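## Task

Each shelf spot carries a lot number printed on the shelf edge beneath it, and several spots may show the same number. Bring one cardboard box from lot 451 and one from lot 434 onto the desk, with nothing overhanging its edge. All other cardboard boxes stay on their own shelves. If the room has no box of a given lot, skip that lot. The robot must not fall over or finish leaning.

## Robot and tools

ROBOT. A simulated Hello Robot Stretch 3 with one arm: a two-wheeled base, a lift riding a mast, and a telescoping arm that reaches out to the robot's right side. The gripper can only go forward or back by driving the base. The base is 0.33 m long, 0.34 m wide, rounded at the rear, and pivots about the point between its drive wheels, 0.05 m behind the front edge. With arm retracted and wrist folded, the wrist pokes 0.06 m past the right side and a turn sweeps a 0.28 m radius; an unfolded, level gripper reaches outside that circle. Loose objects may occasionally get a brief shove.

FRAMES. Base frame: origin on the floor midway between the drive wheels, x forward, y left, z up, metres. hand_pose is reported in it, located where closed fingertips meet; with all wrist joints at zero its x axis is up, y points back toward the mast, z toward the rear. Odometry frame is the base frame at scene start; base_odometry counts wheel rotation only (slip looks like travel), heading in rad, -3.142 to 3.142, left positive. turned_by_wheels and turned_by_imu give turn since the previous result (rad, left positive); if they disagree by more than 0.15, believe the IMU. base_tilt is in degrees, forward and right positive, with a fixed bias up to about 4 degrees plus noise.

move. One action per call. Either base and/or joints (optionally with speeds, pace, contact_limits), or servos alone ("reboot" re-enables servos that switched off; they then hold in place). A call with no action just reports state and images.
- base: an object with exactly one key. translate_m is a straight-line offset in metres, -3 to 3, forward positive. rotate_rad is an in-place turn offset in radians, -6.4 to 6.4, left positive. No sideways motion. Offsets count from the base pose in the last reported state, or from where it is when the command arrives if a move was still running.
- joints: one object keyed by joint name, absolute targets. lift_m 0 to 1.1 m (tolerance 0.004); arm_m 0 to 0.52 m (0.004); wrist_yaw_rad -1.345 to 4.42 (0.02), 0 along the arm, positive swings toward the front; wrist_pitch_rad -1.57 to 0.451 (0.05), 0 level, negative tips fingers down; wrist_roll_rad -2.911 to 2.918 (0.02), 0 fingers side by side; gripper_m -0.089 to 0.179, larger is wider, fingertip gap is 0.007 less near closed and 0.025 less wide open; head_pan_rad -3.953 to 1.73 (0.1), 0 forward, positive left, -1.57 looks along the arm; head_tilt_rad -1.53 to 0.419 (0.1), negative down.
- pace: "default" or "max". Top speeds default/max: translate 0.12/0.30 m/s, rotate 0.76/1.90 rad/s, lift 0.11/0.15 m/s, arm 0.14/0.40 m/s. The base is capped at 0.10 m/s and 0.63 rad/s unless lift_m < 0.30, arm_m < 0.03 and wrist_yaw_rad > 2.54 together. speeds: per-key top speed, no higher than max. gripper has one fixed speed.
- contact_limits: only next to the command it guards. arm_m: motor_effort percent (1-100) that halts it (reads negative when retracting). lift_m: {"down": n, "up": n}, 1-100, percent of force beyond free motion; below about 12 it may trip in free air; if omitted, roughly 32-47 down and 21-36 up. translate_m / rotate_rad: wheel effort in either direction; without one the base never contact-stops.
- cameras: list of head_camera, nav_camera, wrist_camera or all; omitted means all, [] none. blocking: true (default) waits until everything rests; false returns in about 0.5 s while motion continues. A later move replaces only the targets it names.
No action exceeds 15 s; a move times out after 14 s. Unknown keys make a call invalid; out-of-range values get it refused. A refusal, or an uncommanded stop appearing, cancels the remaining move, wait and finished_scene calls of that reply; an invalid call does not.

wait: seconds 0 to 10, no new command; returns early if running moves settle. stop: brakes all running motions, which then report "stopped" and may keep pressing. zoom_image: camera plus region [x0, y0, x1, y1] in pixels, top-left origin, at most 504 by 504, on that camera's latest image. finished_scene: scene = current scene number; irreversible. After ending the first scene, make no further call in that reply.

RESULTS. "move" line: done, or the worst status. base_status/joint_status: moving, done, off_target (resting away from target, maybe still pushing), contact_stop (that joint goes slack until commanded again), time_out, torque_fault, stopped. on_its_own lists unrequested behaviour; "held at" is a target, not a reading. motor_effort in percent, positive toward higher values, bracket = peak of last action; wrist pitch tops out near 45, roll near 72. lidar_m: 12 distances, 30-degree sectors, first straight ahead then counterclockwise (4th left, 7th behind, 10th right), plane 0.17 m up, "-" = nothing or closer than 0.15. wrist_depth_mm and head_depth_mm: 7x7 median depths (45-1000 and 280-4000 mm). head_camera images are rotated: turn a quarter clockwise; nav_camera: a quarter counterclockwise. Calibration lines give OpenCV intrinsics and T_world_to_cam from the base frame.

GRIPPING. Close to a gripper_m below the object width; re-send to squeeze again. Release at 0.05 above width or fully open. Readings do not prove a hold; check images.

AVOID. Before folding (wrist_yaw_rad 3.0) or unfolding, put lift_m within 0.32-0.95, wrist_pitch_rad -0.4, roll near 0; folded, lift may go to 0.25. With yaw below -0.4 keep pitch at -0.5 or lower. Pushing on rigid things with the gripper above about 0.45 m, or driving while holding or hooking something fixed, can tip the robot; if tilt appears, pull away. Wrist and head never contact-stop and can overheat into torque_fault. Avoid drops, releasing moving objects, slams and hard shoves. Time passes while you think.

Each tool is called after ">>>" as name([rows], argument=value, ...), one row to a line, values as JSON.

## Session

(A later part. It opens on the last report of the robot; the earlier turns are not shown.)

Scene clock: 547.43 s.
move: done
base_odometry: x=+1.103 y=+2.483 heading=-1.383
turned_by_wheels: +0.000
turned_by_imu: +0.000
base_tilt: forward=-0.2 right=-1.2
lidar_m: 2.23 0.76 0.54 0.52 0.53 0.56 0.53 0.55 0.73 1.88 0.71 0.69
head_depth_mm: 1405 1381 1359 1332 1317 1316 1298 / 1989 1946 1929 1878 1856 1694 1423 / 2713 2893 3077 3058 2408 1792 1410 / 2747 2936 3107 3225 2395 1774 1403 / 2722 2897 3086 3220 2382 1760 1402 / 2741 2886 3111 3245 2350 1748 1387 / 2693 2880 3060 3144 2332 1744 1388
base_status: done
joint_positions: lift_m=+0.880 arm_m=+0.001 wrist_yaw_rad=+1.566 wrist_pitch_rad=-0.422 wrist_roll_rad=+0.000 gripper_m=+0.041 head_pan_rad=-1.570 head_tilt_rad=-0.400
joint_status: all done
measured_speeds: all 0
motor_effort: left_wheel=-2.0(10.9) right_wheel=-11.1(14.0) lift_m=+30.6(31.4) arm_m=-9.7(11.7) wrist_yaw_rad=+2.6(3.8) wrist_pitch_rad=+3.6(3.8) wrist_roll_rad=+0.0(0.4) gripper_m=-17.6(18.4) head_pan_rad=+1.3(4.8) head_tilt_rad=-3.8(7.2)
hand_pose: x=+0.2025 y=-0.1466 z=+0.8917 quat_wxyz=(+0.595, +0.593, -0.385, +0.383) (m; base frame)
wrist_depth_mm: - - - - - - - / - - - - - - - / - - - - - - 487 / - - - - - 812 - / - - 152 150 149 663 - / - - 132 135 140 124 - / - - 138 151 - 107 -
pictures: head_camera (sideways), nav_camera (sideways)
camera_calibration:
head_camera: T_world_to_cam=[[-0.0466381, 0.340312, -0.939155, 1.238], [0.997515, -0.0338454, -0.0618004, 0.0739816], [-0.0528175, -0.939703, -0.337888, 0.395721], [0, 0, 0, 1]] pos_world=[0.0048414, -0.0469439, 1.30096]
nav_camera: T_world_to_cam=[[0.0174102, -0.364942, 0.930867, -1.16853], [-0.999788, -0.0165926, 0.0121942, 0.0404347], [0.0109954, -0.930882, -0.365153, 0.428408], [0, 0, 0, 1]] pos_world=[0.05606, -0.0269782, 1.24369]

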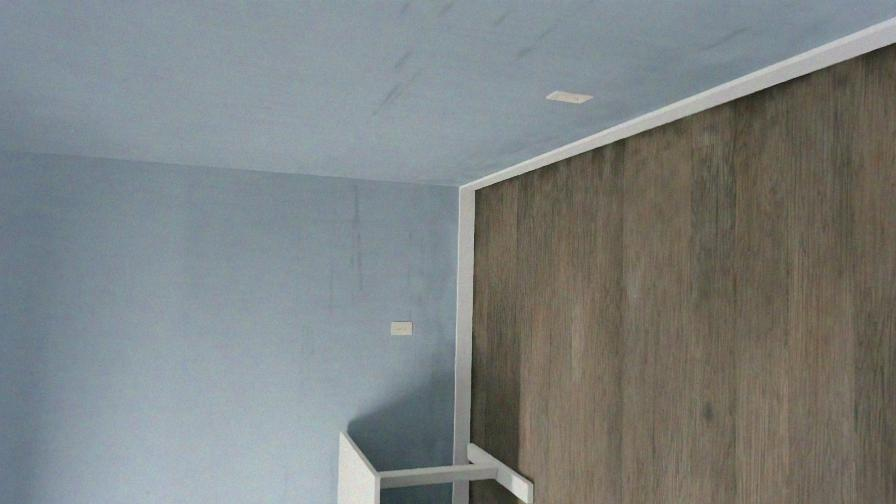

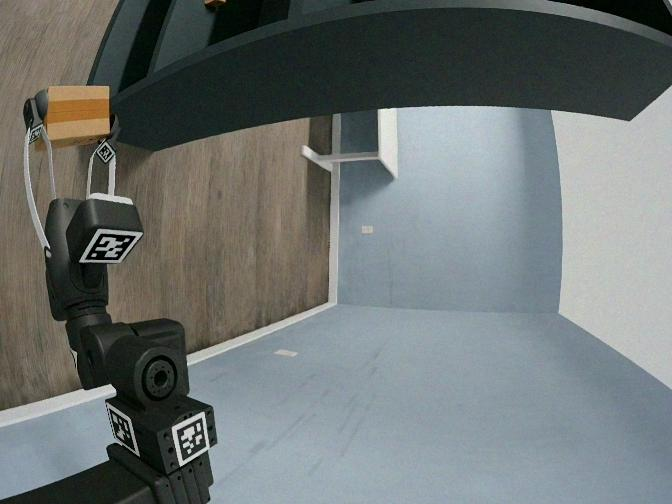

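>>> move(base={"rotate_rad": -1.6}, cameras=[])

>>> move(base={"translate_m": 1.35}, joints={"head_pan_rad": 0.3}, cameras=["head_camera","nav_camera"])

Scene clock: 557.27 s.
move: done
base_odometry: x=+1.103 y=+2.483 heading=-2.983
turned_by_wheels: -1.600
turned_by_imu: -1.575
base_tilt: forward=-0.4 right=-1.1
lidar_m: 1.78 0.73 0.69 2.35 0.77 0.54 0.52 0.53 0.56 0.53 0.54 0.72
head_depth_mm: 431 460 492 529 573 626 684 / 429 457 488 526 568 620 677 / 427 454 484 523 564 615 673 / 424 452 483 517 560 610 669 / 421 450 479 515 556 605 660 / 420 447 475 511 553 599 656 / 417 444 473 508 549 596 650
base_status: done
joint_positions: lift_m=+0.880 arm_m=+0.001 wrist_yaw_rad=+1.567 wrist_pitch_rad=-0.422 wrist_roll_rad=+0.000 gripper_m=+0.041 head_pan_rad=-1.570 head_tilt_rad=-0.400
joint_status: not commanded
measured_speeds: all 0
motor_effort: left_wheel=+7.6(12.1) right_wheel=-9.7(13.2) lift_m=+30.0(30.7) arm_m=-12.2(13.4) wrist_yaw_rad=+1.0(4.0) wrist_pitch_rad=+3.7(3.8) wrist_roll_rad=-0.1(0.3) gripper_m=-17.8(18.4) head_pan_rad=+0.6(1.4) head_tilt_rad=-3.6(5.0)
hand_pose: x=+0.2025 y=-0.1466 z=+0.8917 quat_wxyz=(+0.595, +0.593, -0.385, +0.383) (m; base frame)
wrist_depth_mm: - - - - - 627 484 / - - - - - 632 481 / - - - - - 640 485 / - - - - - 635 482 / - - 152 150 149 599 487 / - - 131 135 140 124 489 / - - 138 152 - 118 493
pictures: none
No camera images: "cameras" was empty.

Scene clock: 571.87 s.
move: time_out
base_odometry: x=-0.229 y=+2.270 heading=-2.983
turned_by_wheels: +0.000
turned_by_imu: +0.001
base_tilt: forward=-0.3 right=-1.3
lidar_m: 1.59 1.72 2.00 1.82 0.67 0.74 1.85 0.70 0.50 0.47 0.49 0.64
head_depth_mm: 1531 1614 1712 1831 1951 1804 1431 / 1560 1667 1763 1881 2027 1793 1427 / 1608 1695 1814 1937 2084 1784 1412 / 1635 1756 1862 2003 2125 1769 1401 / 1680 1775 1919 2047 2185 1759 1399 / 1730 1834 1973 2105 2261 1758 1390 / 1797 1906 2036 1768 2037 1745 1392
base_status: translate_m time_out (by the wheels' count: +1.3493 of +1.3500)
joint_positions: lift_m=+0.880 arm_m=+0.001 wrist_yaw_rad=+1.567 wrist_pitch_rad=-0.422 wrist_roll_rad=+0.000 gripper_m=+0.041 head_pan_rad=+0.300 head_tilt_rad=-0.400
joint_status: all done
measured_speeds: all 0
motor_effort: left_wheel=-0.3(11.7) right_wheel=+0.0(10.6) lift_m=+29.0(30.4) arm_m=-6.2(12.8) wrist_yaw_rad=+2.9(4.2) wrist_pitch_rad=+3.6(3.8) wrist_roll_rad=-0.2(0.4) gripper_m=-17.7(18.7) head_pan_rad=-3.1(5.4) head_tilt_rad=-2.2(4.4)
hand_pose: x=+0.2025 y=-0.1466 z=+0.8917 quat_wxyz=(+0.595, +0.593, -0.385, +0.383) (m; base frame)
wrist_depth_mm: - - - - - 539 413 / - - - - - 581 416 / - - - - - 583 414 / - - - - - 586 418 / - - 152 150 149 545 417 / - - 131 135 139 544 420 / - - 138 152 - 124 418
pictures: head_camera (sideways), nav_camera (sideways)
camera_calibration:
head_camera: T_world_to_cam=[[-0.311441, -0.144835, -0.939163, 1.23954], [-0.261511, 0.963219, -0.0618238, 0.081708], [0.913574, 0.226347, -0.337862, 0.389753], [0, 0, 0, 1]] pos_world=[0.051341, 0.012606, 1.30086]
nav_camera: T_world_to_cam=[[0.343631, 0.124142, 0.930863, -1.17052], [0.310432, -0.950518, 0.0121667, 0.0324493], [0.886313, 0.284788, -0.365165, 0.423056], [0, 0, 0, 1]] pos_world=[0.0171949, 0.0556736, 1.24369]

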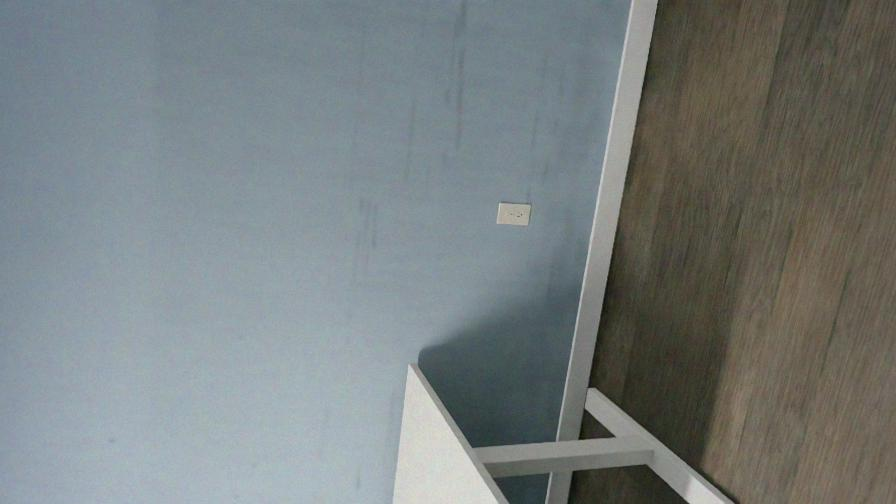

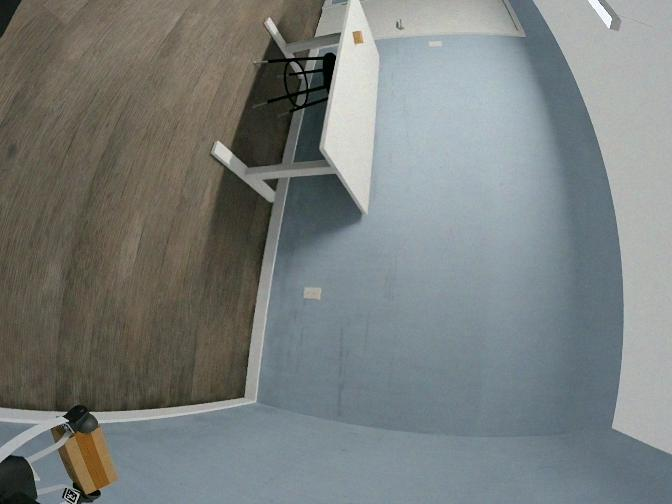

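>>> move(base={"rotate_rad": 1.157}, cameras=[])

>>> move(base={"translate_m": 1.27}, joints={"head_pan_rad": -1.57, "head_tilt_rad": -0.5}, cameras=[])

>>> move(base={"rotate_rad": 0.445}, joints={"wrist_yaw_rad": 0.25}, cameras=["head_camera"])

Scene clock: 589.40 s.
move: done
base_odometry: x=-0.229 y=+2.270 heading=-1.827
turned_by_wheels: +1.157
turned_by_imu: +1.138
base_tilt: forward=-0.3 right=-1.2
lidar_m: 2.13 1.26 0.67 0.82 1.53 0.64 0.49 0.47 0.50 0.72 1.89 1.72
head_depth_mm: 3417 3468 3535 3155 2462 1811 1424 / 3760 - - 3792 2454 1798 1415 / 3724 - - 3767 2427 1779 1412 / 3638 3859 - 3673 2407 1768 1403 / 3612 3822 - 3668 2385 1756 1401 / 3498 3700 - 3651 2379 1761 1387 / 3403 2656 2567 2478 2143 1746 1390
base_status: done
joint_positions: lift_m=+0.880 arm_m=+0.001 wrist_yaw_rad=+1.567 wrist_pitch_rad=-0.422 wrist_roll_rad=+0.000 gripper_m=+0.041 head_pan_rad=+0.300 head_tilt_rad=-0.400
joint_status: not commanded
measured_speeds: all 0
motor_effort: left_wheel=-9.0(12.8) right_wheel=+8.5(12.7) lift_m=+28.5(29.3) arm_m=-8.3(8.3) wrist_yaw_rad=+1.7(3.7) wrist_pitch_rad=+3.6(3.8) wrist_roll_rad=+0.0(0.3) gripper_m=-17.5(18.3) head_pan_rad=-2.7(3.5) head_tilt_rad=-2.0(3.5)
hand_pose: x=+0.2025 y=-0.1466 z=+0.8917 quat_wxyz=(+0.595, +0.593, -0.385, +0.383) (m; base frame)
wrist_depth_mm: - - - - - - - / - - - - - - - / - - - - - - - / - - - - - - - / - - 152 150 149 - - / - - 132 135 140 - - / - - 138 152 - - -
pictures: none
No camera images: "cameras" was empty.

Scene clock: 603.23 s.
move: done
base_odometry: x=-0.551 y=+1.041 heading=-1.827
turned_by_wheels: +0.000
turned_by_imu: +0.001
base_tilt: forward=-0.3 right=-1.2
lidar_m: 1.36 2.68 1.29 0.98 0.97 1.01 1.64 1.60 1.69 0.89 0.89 0.87
head_depth_mm: 1444 1597 1784 2003 2083 1627 1392 / 1372 1496 1655 1854 2006 1619 1391 / 1300 1408 1550 1715 1896 1601 1387 / 1231 1335 1454 1608 1780 1511 1341 / 1166 1259 1378 1510 923 794 1293 / 1116 1195 1303 1345 918 738 1228 / 1068 1151 1234 1283 912 708 1287
base_status: done
joint_positions: lift_m=+0.880 arm_m=+0.001 wrist_yaw_rad=+1.567 wrist_pitch_rad=-0.422 wrist_roll_rad=+0.000 gripper_m=+0.041 head_pan_rad=-1.570 head_tilt_rad=-0.500
joint_status: all done
measured_speeds: all 0
motor_effort: left_wheel=+5.2(9.1) right_wheel=+4.8(14.0) lift_m=+27.2(29.4) arm_m=-2.3(13.3) wrist_yaw_rad=+2.5(4.3) wrist_pitch_rad=+3.7(3.8) wrist_roll_rad=+0.3(0.3) gripper_m=-18.1(18.5) head_pan_rad=+3.3(5.6) head_tilt_rad=+4.3(6.9)
hand_pose: x=+0.2025 y=-0.1466 z=+0.8917 quat_wxyz=(+0.595, +0.593, -0.385, +0.383) (m; base frame)
wrist_depth_mm: - - - - - - - / - - - - 805 - - / - - - - - - - / - - - - - - - / - - 152 150 149 - - / - - 131 135 140 - - / - - 138 152 - - -
pictures: none
No camera images: "cameras" was empty.

Scene clock: 605.07 s.
move: done
base_odometry: x=-0.551 y=+1.041 heading=-1.382
turned_by_wheels: +0.445
turned_by_imu: +0.437
base_tilt: forward=-0.2 right=-1.2
lidar_m: 2.68 1.39 1.00 0.96 0.99 1.67 1.60 1.64 1.39 0.88 0.87 1.37
head_depth_mm: 1108 1203 1304 1434 1583 1483 1399 / 1099 1193 1302 1413 950 779 1392 / 1103 1189 1299 1351 940 775 1277 / 1096 1184 1289 1339 932 719 282 / 1090 1182 1286 1314 923 712 422 / 1095 1170 1278 1306 919 735 1231 / 1085 1171 1280 1299 913 753 1260
base_status: done
joint_positions: lift_m=+0.880 arm_m=+0.001 wrist_yaw_rad=+0.253 wrist_pitch_rad=-0.422 wrist_roll_rad=+0.000 gripper_m=+0.041 head_pan_rad=-1.570 head_tilt_rad=-0.500
joint_status: all done
measured_speeds: all 0
motor_effort: left_wheel=-8.1(12.9) right_wheel=+9.1(12.4) lift_m=+27.2(27.9) arm_m=-1.5(2.4) wrist_yaw_rad=-2.1(5.2) wrist_pitch_rad=+3.5(3.8) wrist_roll_rad=-0.2(0.3) gripper_m=-18.5(18.5) head_pan_rad=+2.9(4.1) head_tilt_rad=+3.6(4.8)
hand_pose: x=+0.0344 y=-0.3623 z=+0.8917 quat_wxyz=(+0.705, +0.234, -0.667, -0.060) (m; base frame)
wrist_depth_mm: - - - - - - - / - - - - - - - / 648 - - - - - - / - - - 174 173 - - / - - 152 150 145 - - / - - 131 135 140 125 - / - - 138 152 - - -
pictures: head_camera (sideways)
camera_calibration:
head_camera: T_world_to_cam=[[-0.0466246, 0.432116, -0.900612, 1.18768], [0.99751, -0.0276205, -0.0648934, 0.0779916], [-0.0529168, -0.901395, -0.429752, 0.515211], [0, 0, 0, 1]] pos_world=[0.00484116, -0.0466535, 1.29612]

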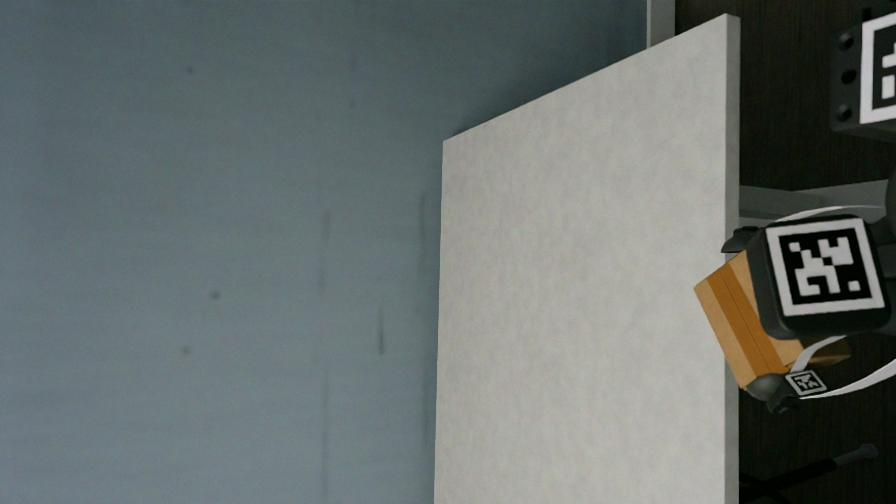

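>>> move(joints={"arm_m": 0.335, "lift_m": 0.79}, speeds={"arm_m": 0.25}, cameras=[])

>>> move(joints={"lift_m": 0.741}, speeds={"lift_m": 0.04}, contact_limits={"lift_m": {"down": 13}}, cameras=["wrist_camera", "head_camera"])

Scene clock: 618.00 s.
move: done
base_odometry: x=-0.551 y=+1.041 heading=-1.382
turned_by_wheels: +0.000
turned_by_imu: +0.000
base_tilt: forward=-0.3 right=-1.3
lidar_m: 2.68 1.39 1.00 0.96 0.99 1.67 1.60 1.64 1.39 0.89 0.87 1.37
head_depth_mm: 1109 1195 1300 1431 1593 812 306 / 1102 1195 1300 1418 876 381 359 / 1104 1193 1293 1343 509 746 1277 / 1092 1186 1287 1337 536 719 1302 / 1095 1184 1283 1321 856 762 1299 / 1088 1177 1284 1301 918 761 1290 / 1085 1173 1278 1290 914 756 1258
base_status: not commanded
joint_positions: lift_m=+0.790 arm_m=+0.335 wrist_yaw_rad=+0.253 wrist_pitch_rad=-0.423 wrist_roll_rad=+0.000 gripper_m=+0.041 head_pan_rad=-1.570 head_tilt_rad=-0.500
joint_status: all done
measured_speeds: all 0
motor_effort: left_wheel=-8.0(8.6) right_wheel=+9.6(9.9) lift_m=+24.6(28.3) arm_m=+12.9(15.5) wrist_yaw_rad=-3.2(4.0) wrist_pitch_rad=+3.8(3.8) wrist_roll_rad=-0.4(0.4) gripper_m=-17.7(18.7) head_pan_rad=+2.3(3.8) head_tilt_rad=+2.9(3.9)
hand_pose: x=+0.0344 y=-0.6967 z=+0.8017 quat_wxyz=(+0.705, +0.234, -0.667, -0.060) (m; base frame)
wrist_depth_mm: - - - - - - - / - - - - - - - / - - - - - - - / - - - 174 173 - - / - - 152 150 145 - - / - - 131 135 140 - - / - - 133 148 - 107 -
pictures: none
No camera images: "cameras" was empty.

Scene clock: 619.70 s.
move: done
base_odometry: x=-0.551 y=+1.041 heading=-1.382
turned_by_wheels: +0.000
turned_by_imu: +0.000
base_tilt: forward=-0.3 right=-1.2
lidar_m: 2.67 1.39 1.00 0.96 0.99 1.67 1.60 1.65 1.39 0.89 0.87 1.36
head_depth_mm: 1108 1196 1305 1433 1581 1488 1287 / 1107 1197 1299 1414 946 444 357 / 1101 1192 1293 1344 555 558 1279 / 1097 1180 1288 1342 661 611 1299 / 1092 1187 1282 1315 925 764 1303 / 1093 1181 1282 1304 921 762 1299 / 1083 1177 1284 1295 914 756 1252
base_status: not commanded
joint_positions: lift_m=+0.741 arm_m=+0.335 wrist_yaw_rad=+0.252 wrist_pitch_rad=-0.413 wrist_roll_rad=+0.000 gripper_m=+0.041 head_pan_rad=-1.570 head_tilt_rad=-0.500
joint_status: all done
measured_speeds: all 0
motor_effort: left_wheel=-8.0(8.5) right_wheel=+9.1(9.9) lift_m=+22.9(26.9) arm_m=+10.8(13.3) wrist_yaw_rad=-2.7(3.9) wrist_pitch_rad=+2.1(3.8) wrist_roll_rad=-0.1(0.3) gripper_m=-17.4(18.1) head_pan_rad=+3.0(3.5) head_tilt_rad=+2.5(3.1)
contact_limits: lift_m down 13 (down: maximum 72; up: maximum 65)
hand_pose: x=+0.0347 y=-0.6978 z=+0.7547 quat_wxyz=(+0.705, +0.231, -0.668, -0.057) (m; base frame)
wrist_depth_mm: - - - - - - - / - - - - - - - / - - - - - - - / - - - 174 174 - - / - - 151 150 144 - - / - - 131 135 140 - - / - - 133 148 - 107 -
pictures: head_camera (sideways), wrist_camera
camera_calibration:
head_camera: T_world_to_cam=[[-0.0466246, 0.432116, -0.900612, 1.18768], [0.99751, -0.0276205, -0.0648934, 0.0779916], [-0.0529168, -0.901395, -0.429752, 0.515211], [0, 0, 0, 1]] pos_world=[0.00484116, -0.0466535, 1.29612]
wrist_camera: T_world_to_cam=[[-0.958123, -0.285242, -0.0252566, -0.140127], [-0.144854, 0.55886, -0.816513, 1.04376], [0.247018, -0.778661, -0.576775, 0.0495099], [0, 0, 0, 1]] pos_world=[0.00470405, -0.584735, 0.877262]

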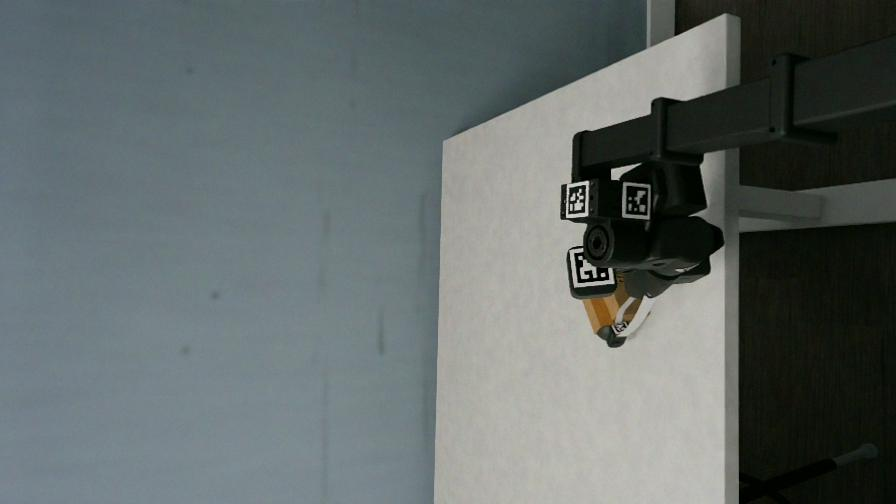

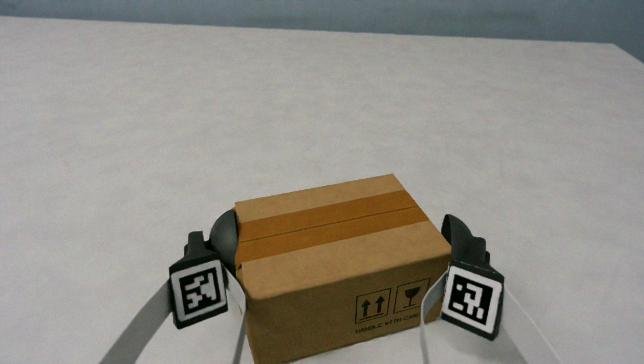

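Light contact reached (pitch deflected slightly). Release.

>>> move(joints={"gripper_m": 0.179}, cameras=["wrist_camera"])

>>> move(joints={"lift_m": 0.88}, cameras=["wrist_camera"], pace="max")

>>> move(joints={"arm_m": 0.1}, cameras=["head_camera","nav_camera"], pace="max")

Scene clock: 626.90 s.
move: done
base_odometry: x=-0.551 y=+1.041 heading=-1.382
turned_by_wheels: +0.000
turned_by_imu: +0.000
base_tilt: forward=-0.3 right=-1.2
lidar_m: 2.67 1.40 1.00 0.96 0.99 1.67 1.60 1.65 1.39 0.89 0.87 1.37
head_depth_mm: 1110 1197 1297 1436 1585 1485 1293 / 1105 1190 1299 1407 950 444 356 / 1097 1191 1296 1352 578 557 1278 / 1093 1186 1292 1340 661 614 1308 / 1092 1180 1283 1322 925 739 1295 / 1088 1177 1278 1311 918 759 1295 / 1086 1169 1275 1297 916 754 1258
base_status: not commanded
joint_positions: lift_m=+0.741 arm_m=+0.335 wrist_yaw_rad=+0.249 wrist_pitch_rad=-0.413 wrist_roll_rad=+0.000 gripper_m=+0.179 head_pan_rad=-1.570 head_tilt_rad=-0.500
joint_status: all done
measured_speeds: all 0
motor_effort: left_wheel=-7.6(8.4) right_wheel=+8.9(10.1) lift_m=+30.1(30.6) arm_m=+2.7(6.4) wrist_yaw_rad=+0.9(3.2) wrist_pitch_rad=+2.1(2.1) wrist_roll_rad=-0.1(0.3) gripper_m=+0.8(82.7) head_pan_rad=+2.1(3.1) head_tilt_rad=+1.5(2.4)
contact_limits: lift_m down 13 (down: maximum 72; up: maximum 65)
hand_pose: x=+0.0339 y=-0.6981 z=+0.7547 quat_wxyz=(+0.705, +0.230, -0.668, -0.058) (m; base frame)
wrist_depth_mm: - - - - - - - / - - - - - - - / - - - - - - - / - - - 174 - - - / - 142 151 150 144 - - / - 126 129 136 148 - - / - - 138 149 - - 105
pictures: wrist_camera
camera_calibration:
wrist_camera: T_world_to_cam=[[-0.959118, -0.281874, -0.0252893, -0.138534], [-0.142805, 0.559182, -0.816653, 1.04406], [0.244335, -0.779655, -0.576575, 0.0487845], [0, 0, 0, 1]] pos_world=[0.00430696, -0.584836, 0.877262]

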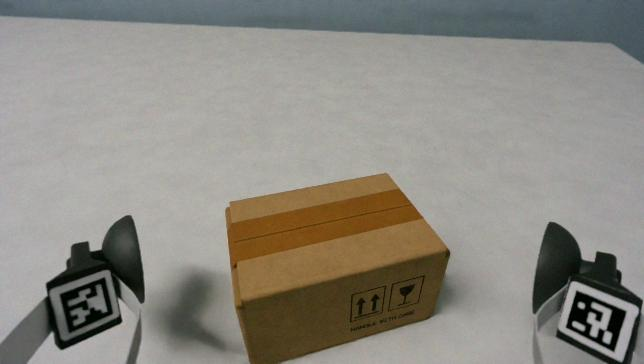

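Scene clock: 628.60 s.
move: done
base_odometry: x=-0.551 y=+1.041 heading=-1.382
turned_by_wheels: +0.000
turned_by_imu: +0.000
base_tilt: forward=-0.4 right=-1.2
lidar_m: 2.67 1.40 1.00 0.96 0.99 1.67 1.60 1.65 1.39 0.89 0.87 1.36
head_depth_mm: 1107 1195 1301 1432 349 - - / 1109 1194 1298 1374 366 749 1319 / 1093 1189 1302 494 505 777 1273 / 1095 1186 1288 1126 553 770 1303 / 1093 1180 1287 1322 851 767 1302 / 1088 1177 1279 1305 883 760 1298 / 1088 1173 1274 1292 917 755 1259
base_status: not commanded
joint_positions: lift_m=+0.880 arm_m=+0.335 wrist_yaw_rad=+0.249 wrist_pitch_rad=-0.414 wrist_roll_rad=+0.000 gripper_m=+0.179 head_pan_rad=-1.570 head_tilt_rad=-0.500
joint_status: all done
measured_speeds: all 0
motor_effort: left_wheel=-7.7(8.3) right_wheel=+8.9(9.9) lift_m=+28.6(33.4) arm_m=+0.5(3.4) wrist_yaw_rad=+1.1(1.8) wrist_pitch_rad=+2.0(2.1) wrist_roll_rad=+0.0(0.3) gripper_m=+0.9(1.4) head_pan_rad=+2.3(3.4) head_tilt_rad=+0.9(2.1)
hand_pose: x=+0.0339 y=-0.6980 z=+0.8937 quat_wxyz=(+0.705, +0.230, -0.668, -0.058) (m; base frame)
wrist_depth_mm: - - - - - - - / - - - - - - - / - - - - - - - / - - - - - - - / - 142 - - - - - / - 126 - - - - - / - - - 252 - - 105
pictures: wrist_camera
camera_calibration:
wrist_camera: T_world_to_cam=[[-0.959107, -0.281912, -0.0252724, -0.135058], [-0.142893, 0.559343, -0.816527, 1.15755], [0.244325, -0.779526, -0.576753, 0.129185], [0, 0, 0, 1]] pos_world=[0.00430702, -0.584836, 1.01626]

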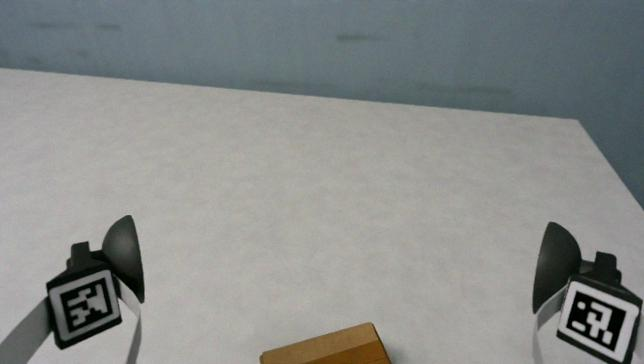

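Scene clock: 630.40 s.
move: done
base_odometry: x=-0.551 y=+1.041 heading=-1.382
turned_by_wheels: +0.000
turned_by_imu: +0.000
base_tilt: forward=-0.2 right=-1.4
lidar_m: 2.67 1.39 1.00 0.96 0.99 1.67 1.60 1.64 1.39 0.89 0.87 1.37
head_depth_mm: 1108 1197 1304 1441 1597 - - / 1102 1192 1304 1412 989 - - / 1104 1185 1296 1358 943 - 282 / 1089 1183 1291 1335 934 364 310 / 1095 1182 1291 1322 928 690 1265 / 1089 1180 1284 1299 922 738 1297 / 1088 1174 1266 1292 914 756 1252
base_status: not commanded
joint_positions: lift_m=+0.880 arm_m=+0.100 wrist_yaw_rad=+0.249 wrist_pitch_rad=-0.414 wrist_roll_rad=+0.000 gripper_m=+0.179 head_pan_rad=-1.570 head_tilt_rad=-0.500
joint_status: all done
measured_speeds: all 0
motor_effort: left_wheel=-8.1(8.1) right_wheel=+8.7(9.8) lift_m=+24.6(29.2) arm_m=-10.7(14.3) wrist_yaw_rad=+0.3(1.8) wrist_pitch_rad=+2.1(2.1) wrist_roll_rad=+0.0(0.3) gripper_m=+0.6(1.1) head_pan_rad=+2.7(3.3) head_tilt_rad=+1.0(1.8)
hand_pose: x=+0.0339 y=-0.4630 z=+0.8936 quat_wxyz=(+0.705, +0.230, -0.668, -0.058) (m; base frame)
wrist_depth_mm: - - - - - - - / - - - - - - - / - - - - - - - / - - - - 413 - - / - 143 - - - - - / 123 140 - - - - - / - - - - - - 105
pictures: head_camera (sideways), nav_camera (sideways)
camera_calibration:
head_camera: T_world_to_cam=[[-0.0466246, 0.432116, -0.900612, 1.18768], [0.99751, -0.0276205, -0.0648934, 0.0779916], [-0.0529168, -0.901395, -0.429752, 0.515211], [0, 0, 0, 1]] pos_world=[0.00484116, -0.0466535, 1.29612]
nav_camera: T_world_to_cam=[[0.0173991, -0.45578, 0.889922, -1.11508], [-0.999789, -0.0176299, 0.0105179, 0.0426232], [0.0108954, -0.889918, -0.455991, 0.546666], [0, 0, 0, 1]] pos_world=[0.0560594, -0.0209909, 1.24116]

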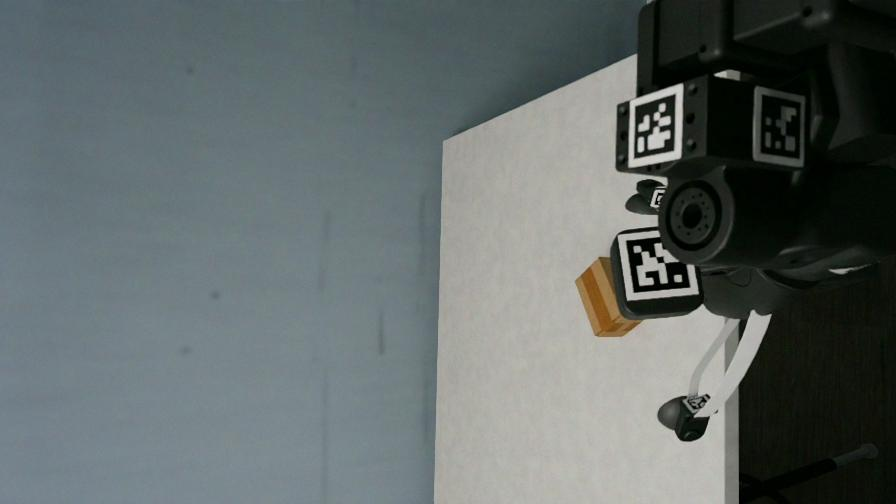

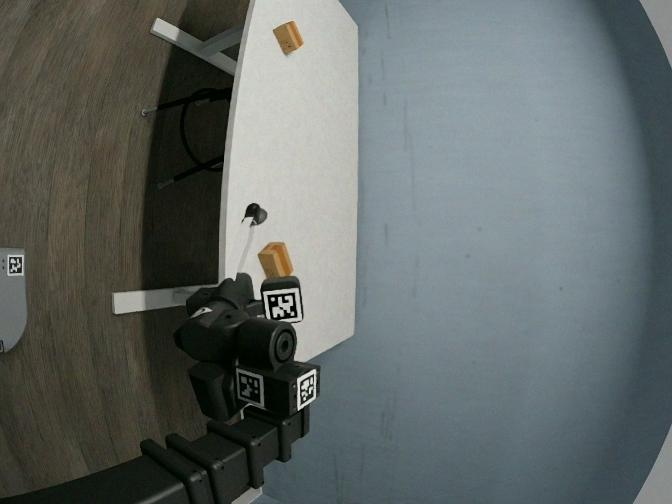

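Both on the desk.

>>> finished_scene(scene=2)

The scene is finished: the task was done.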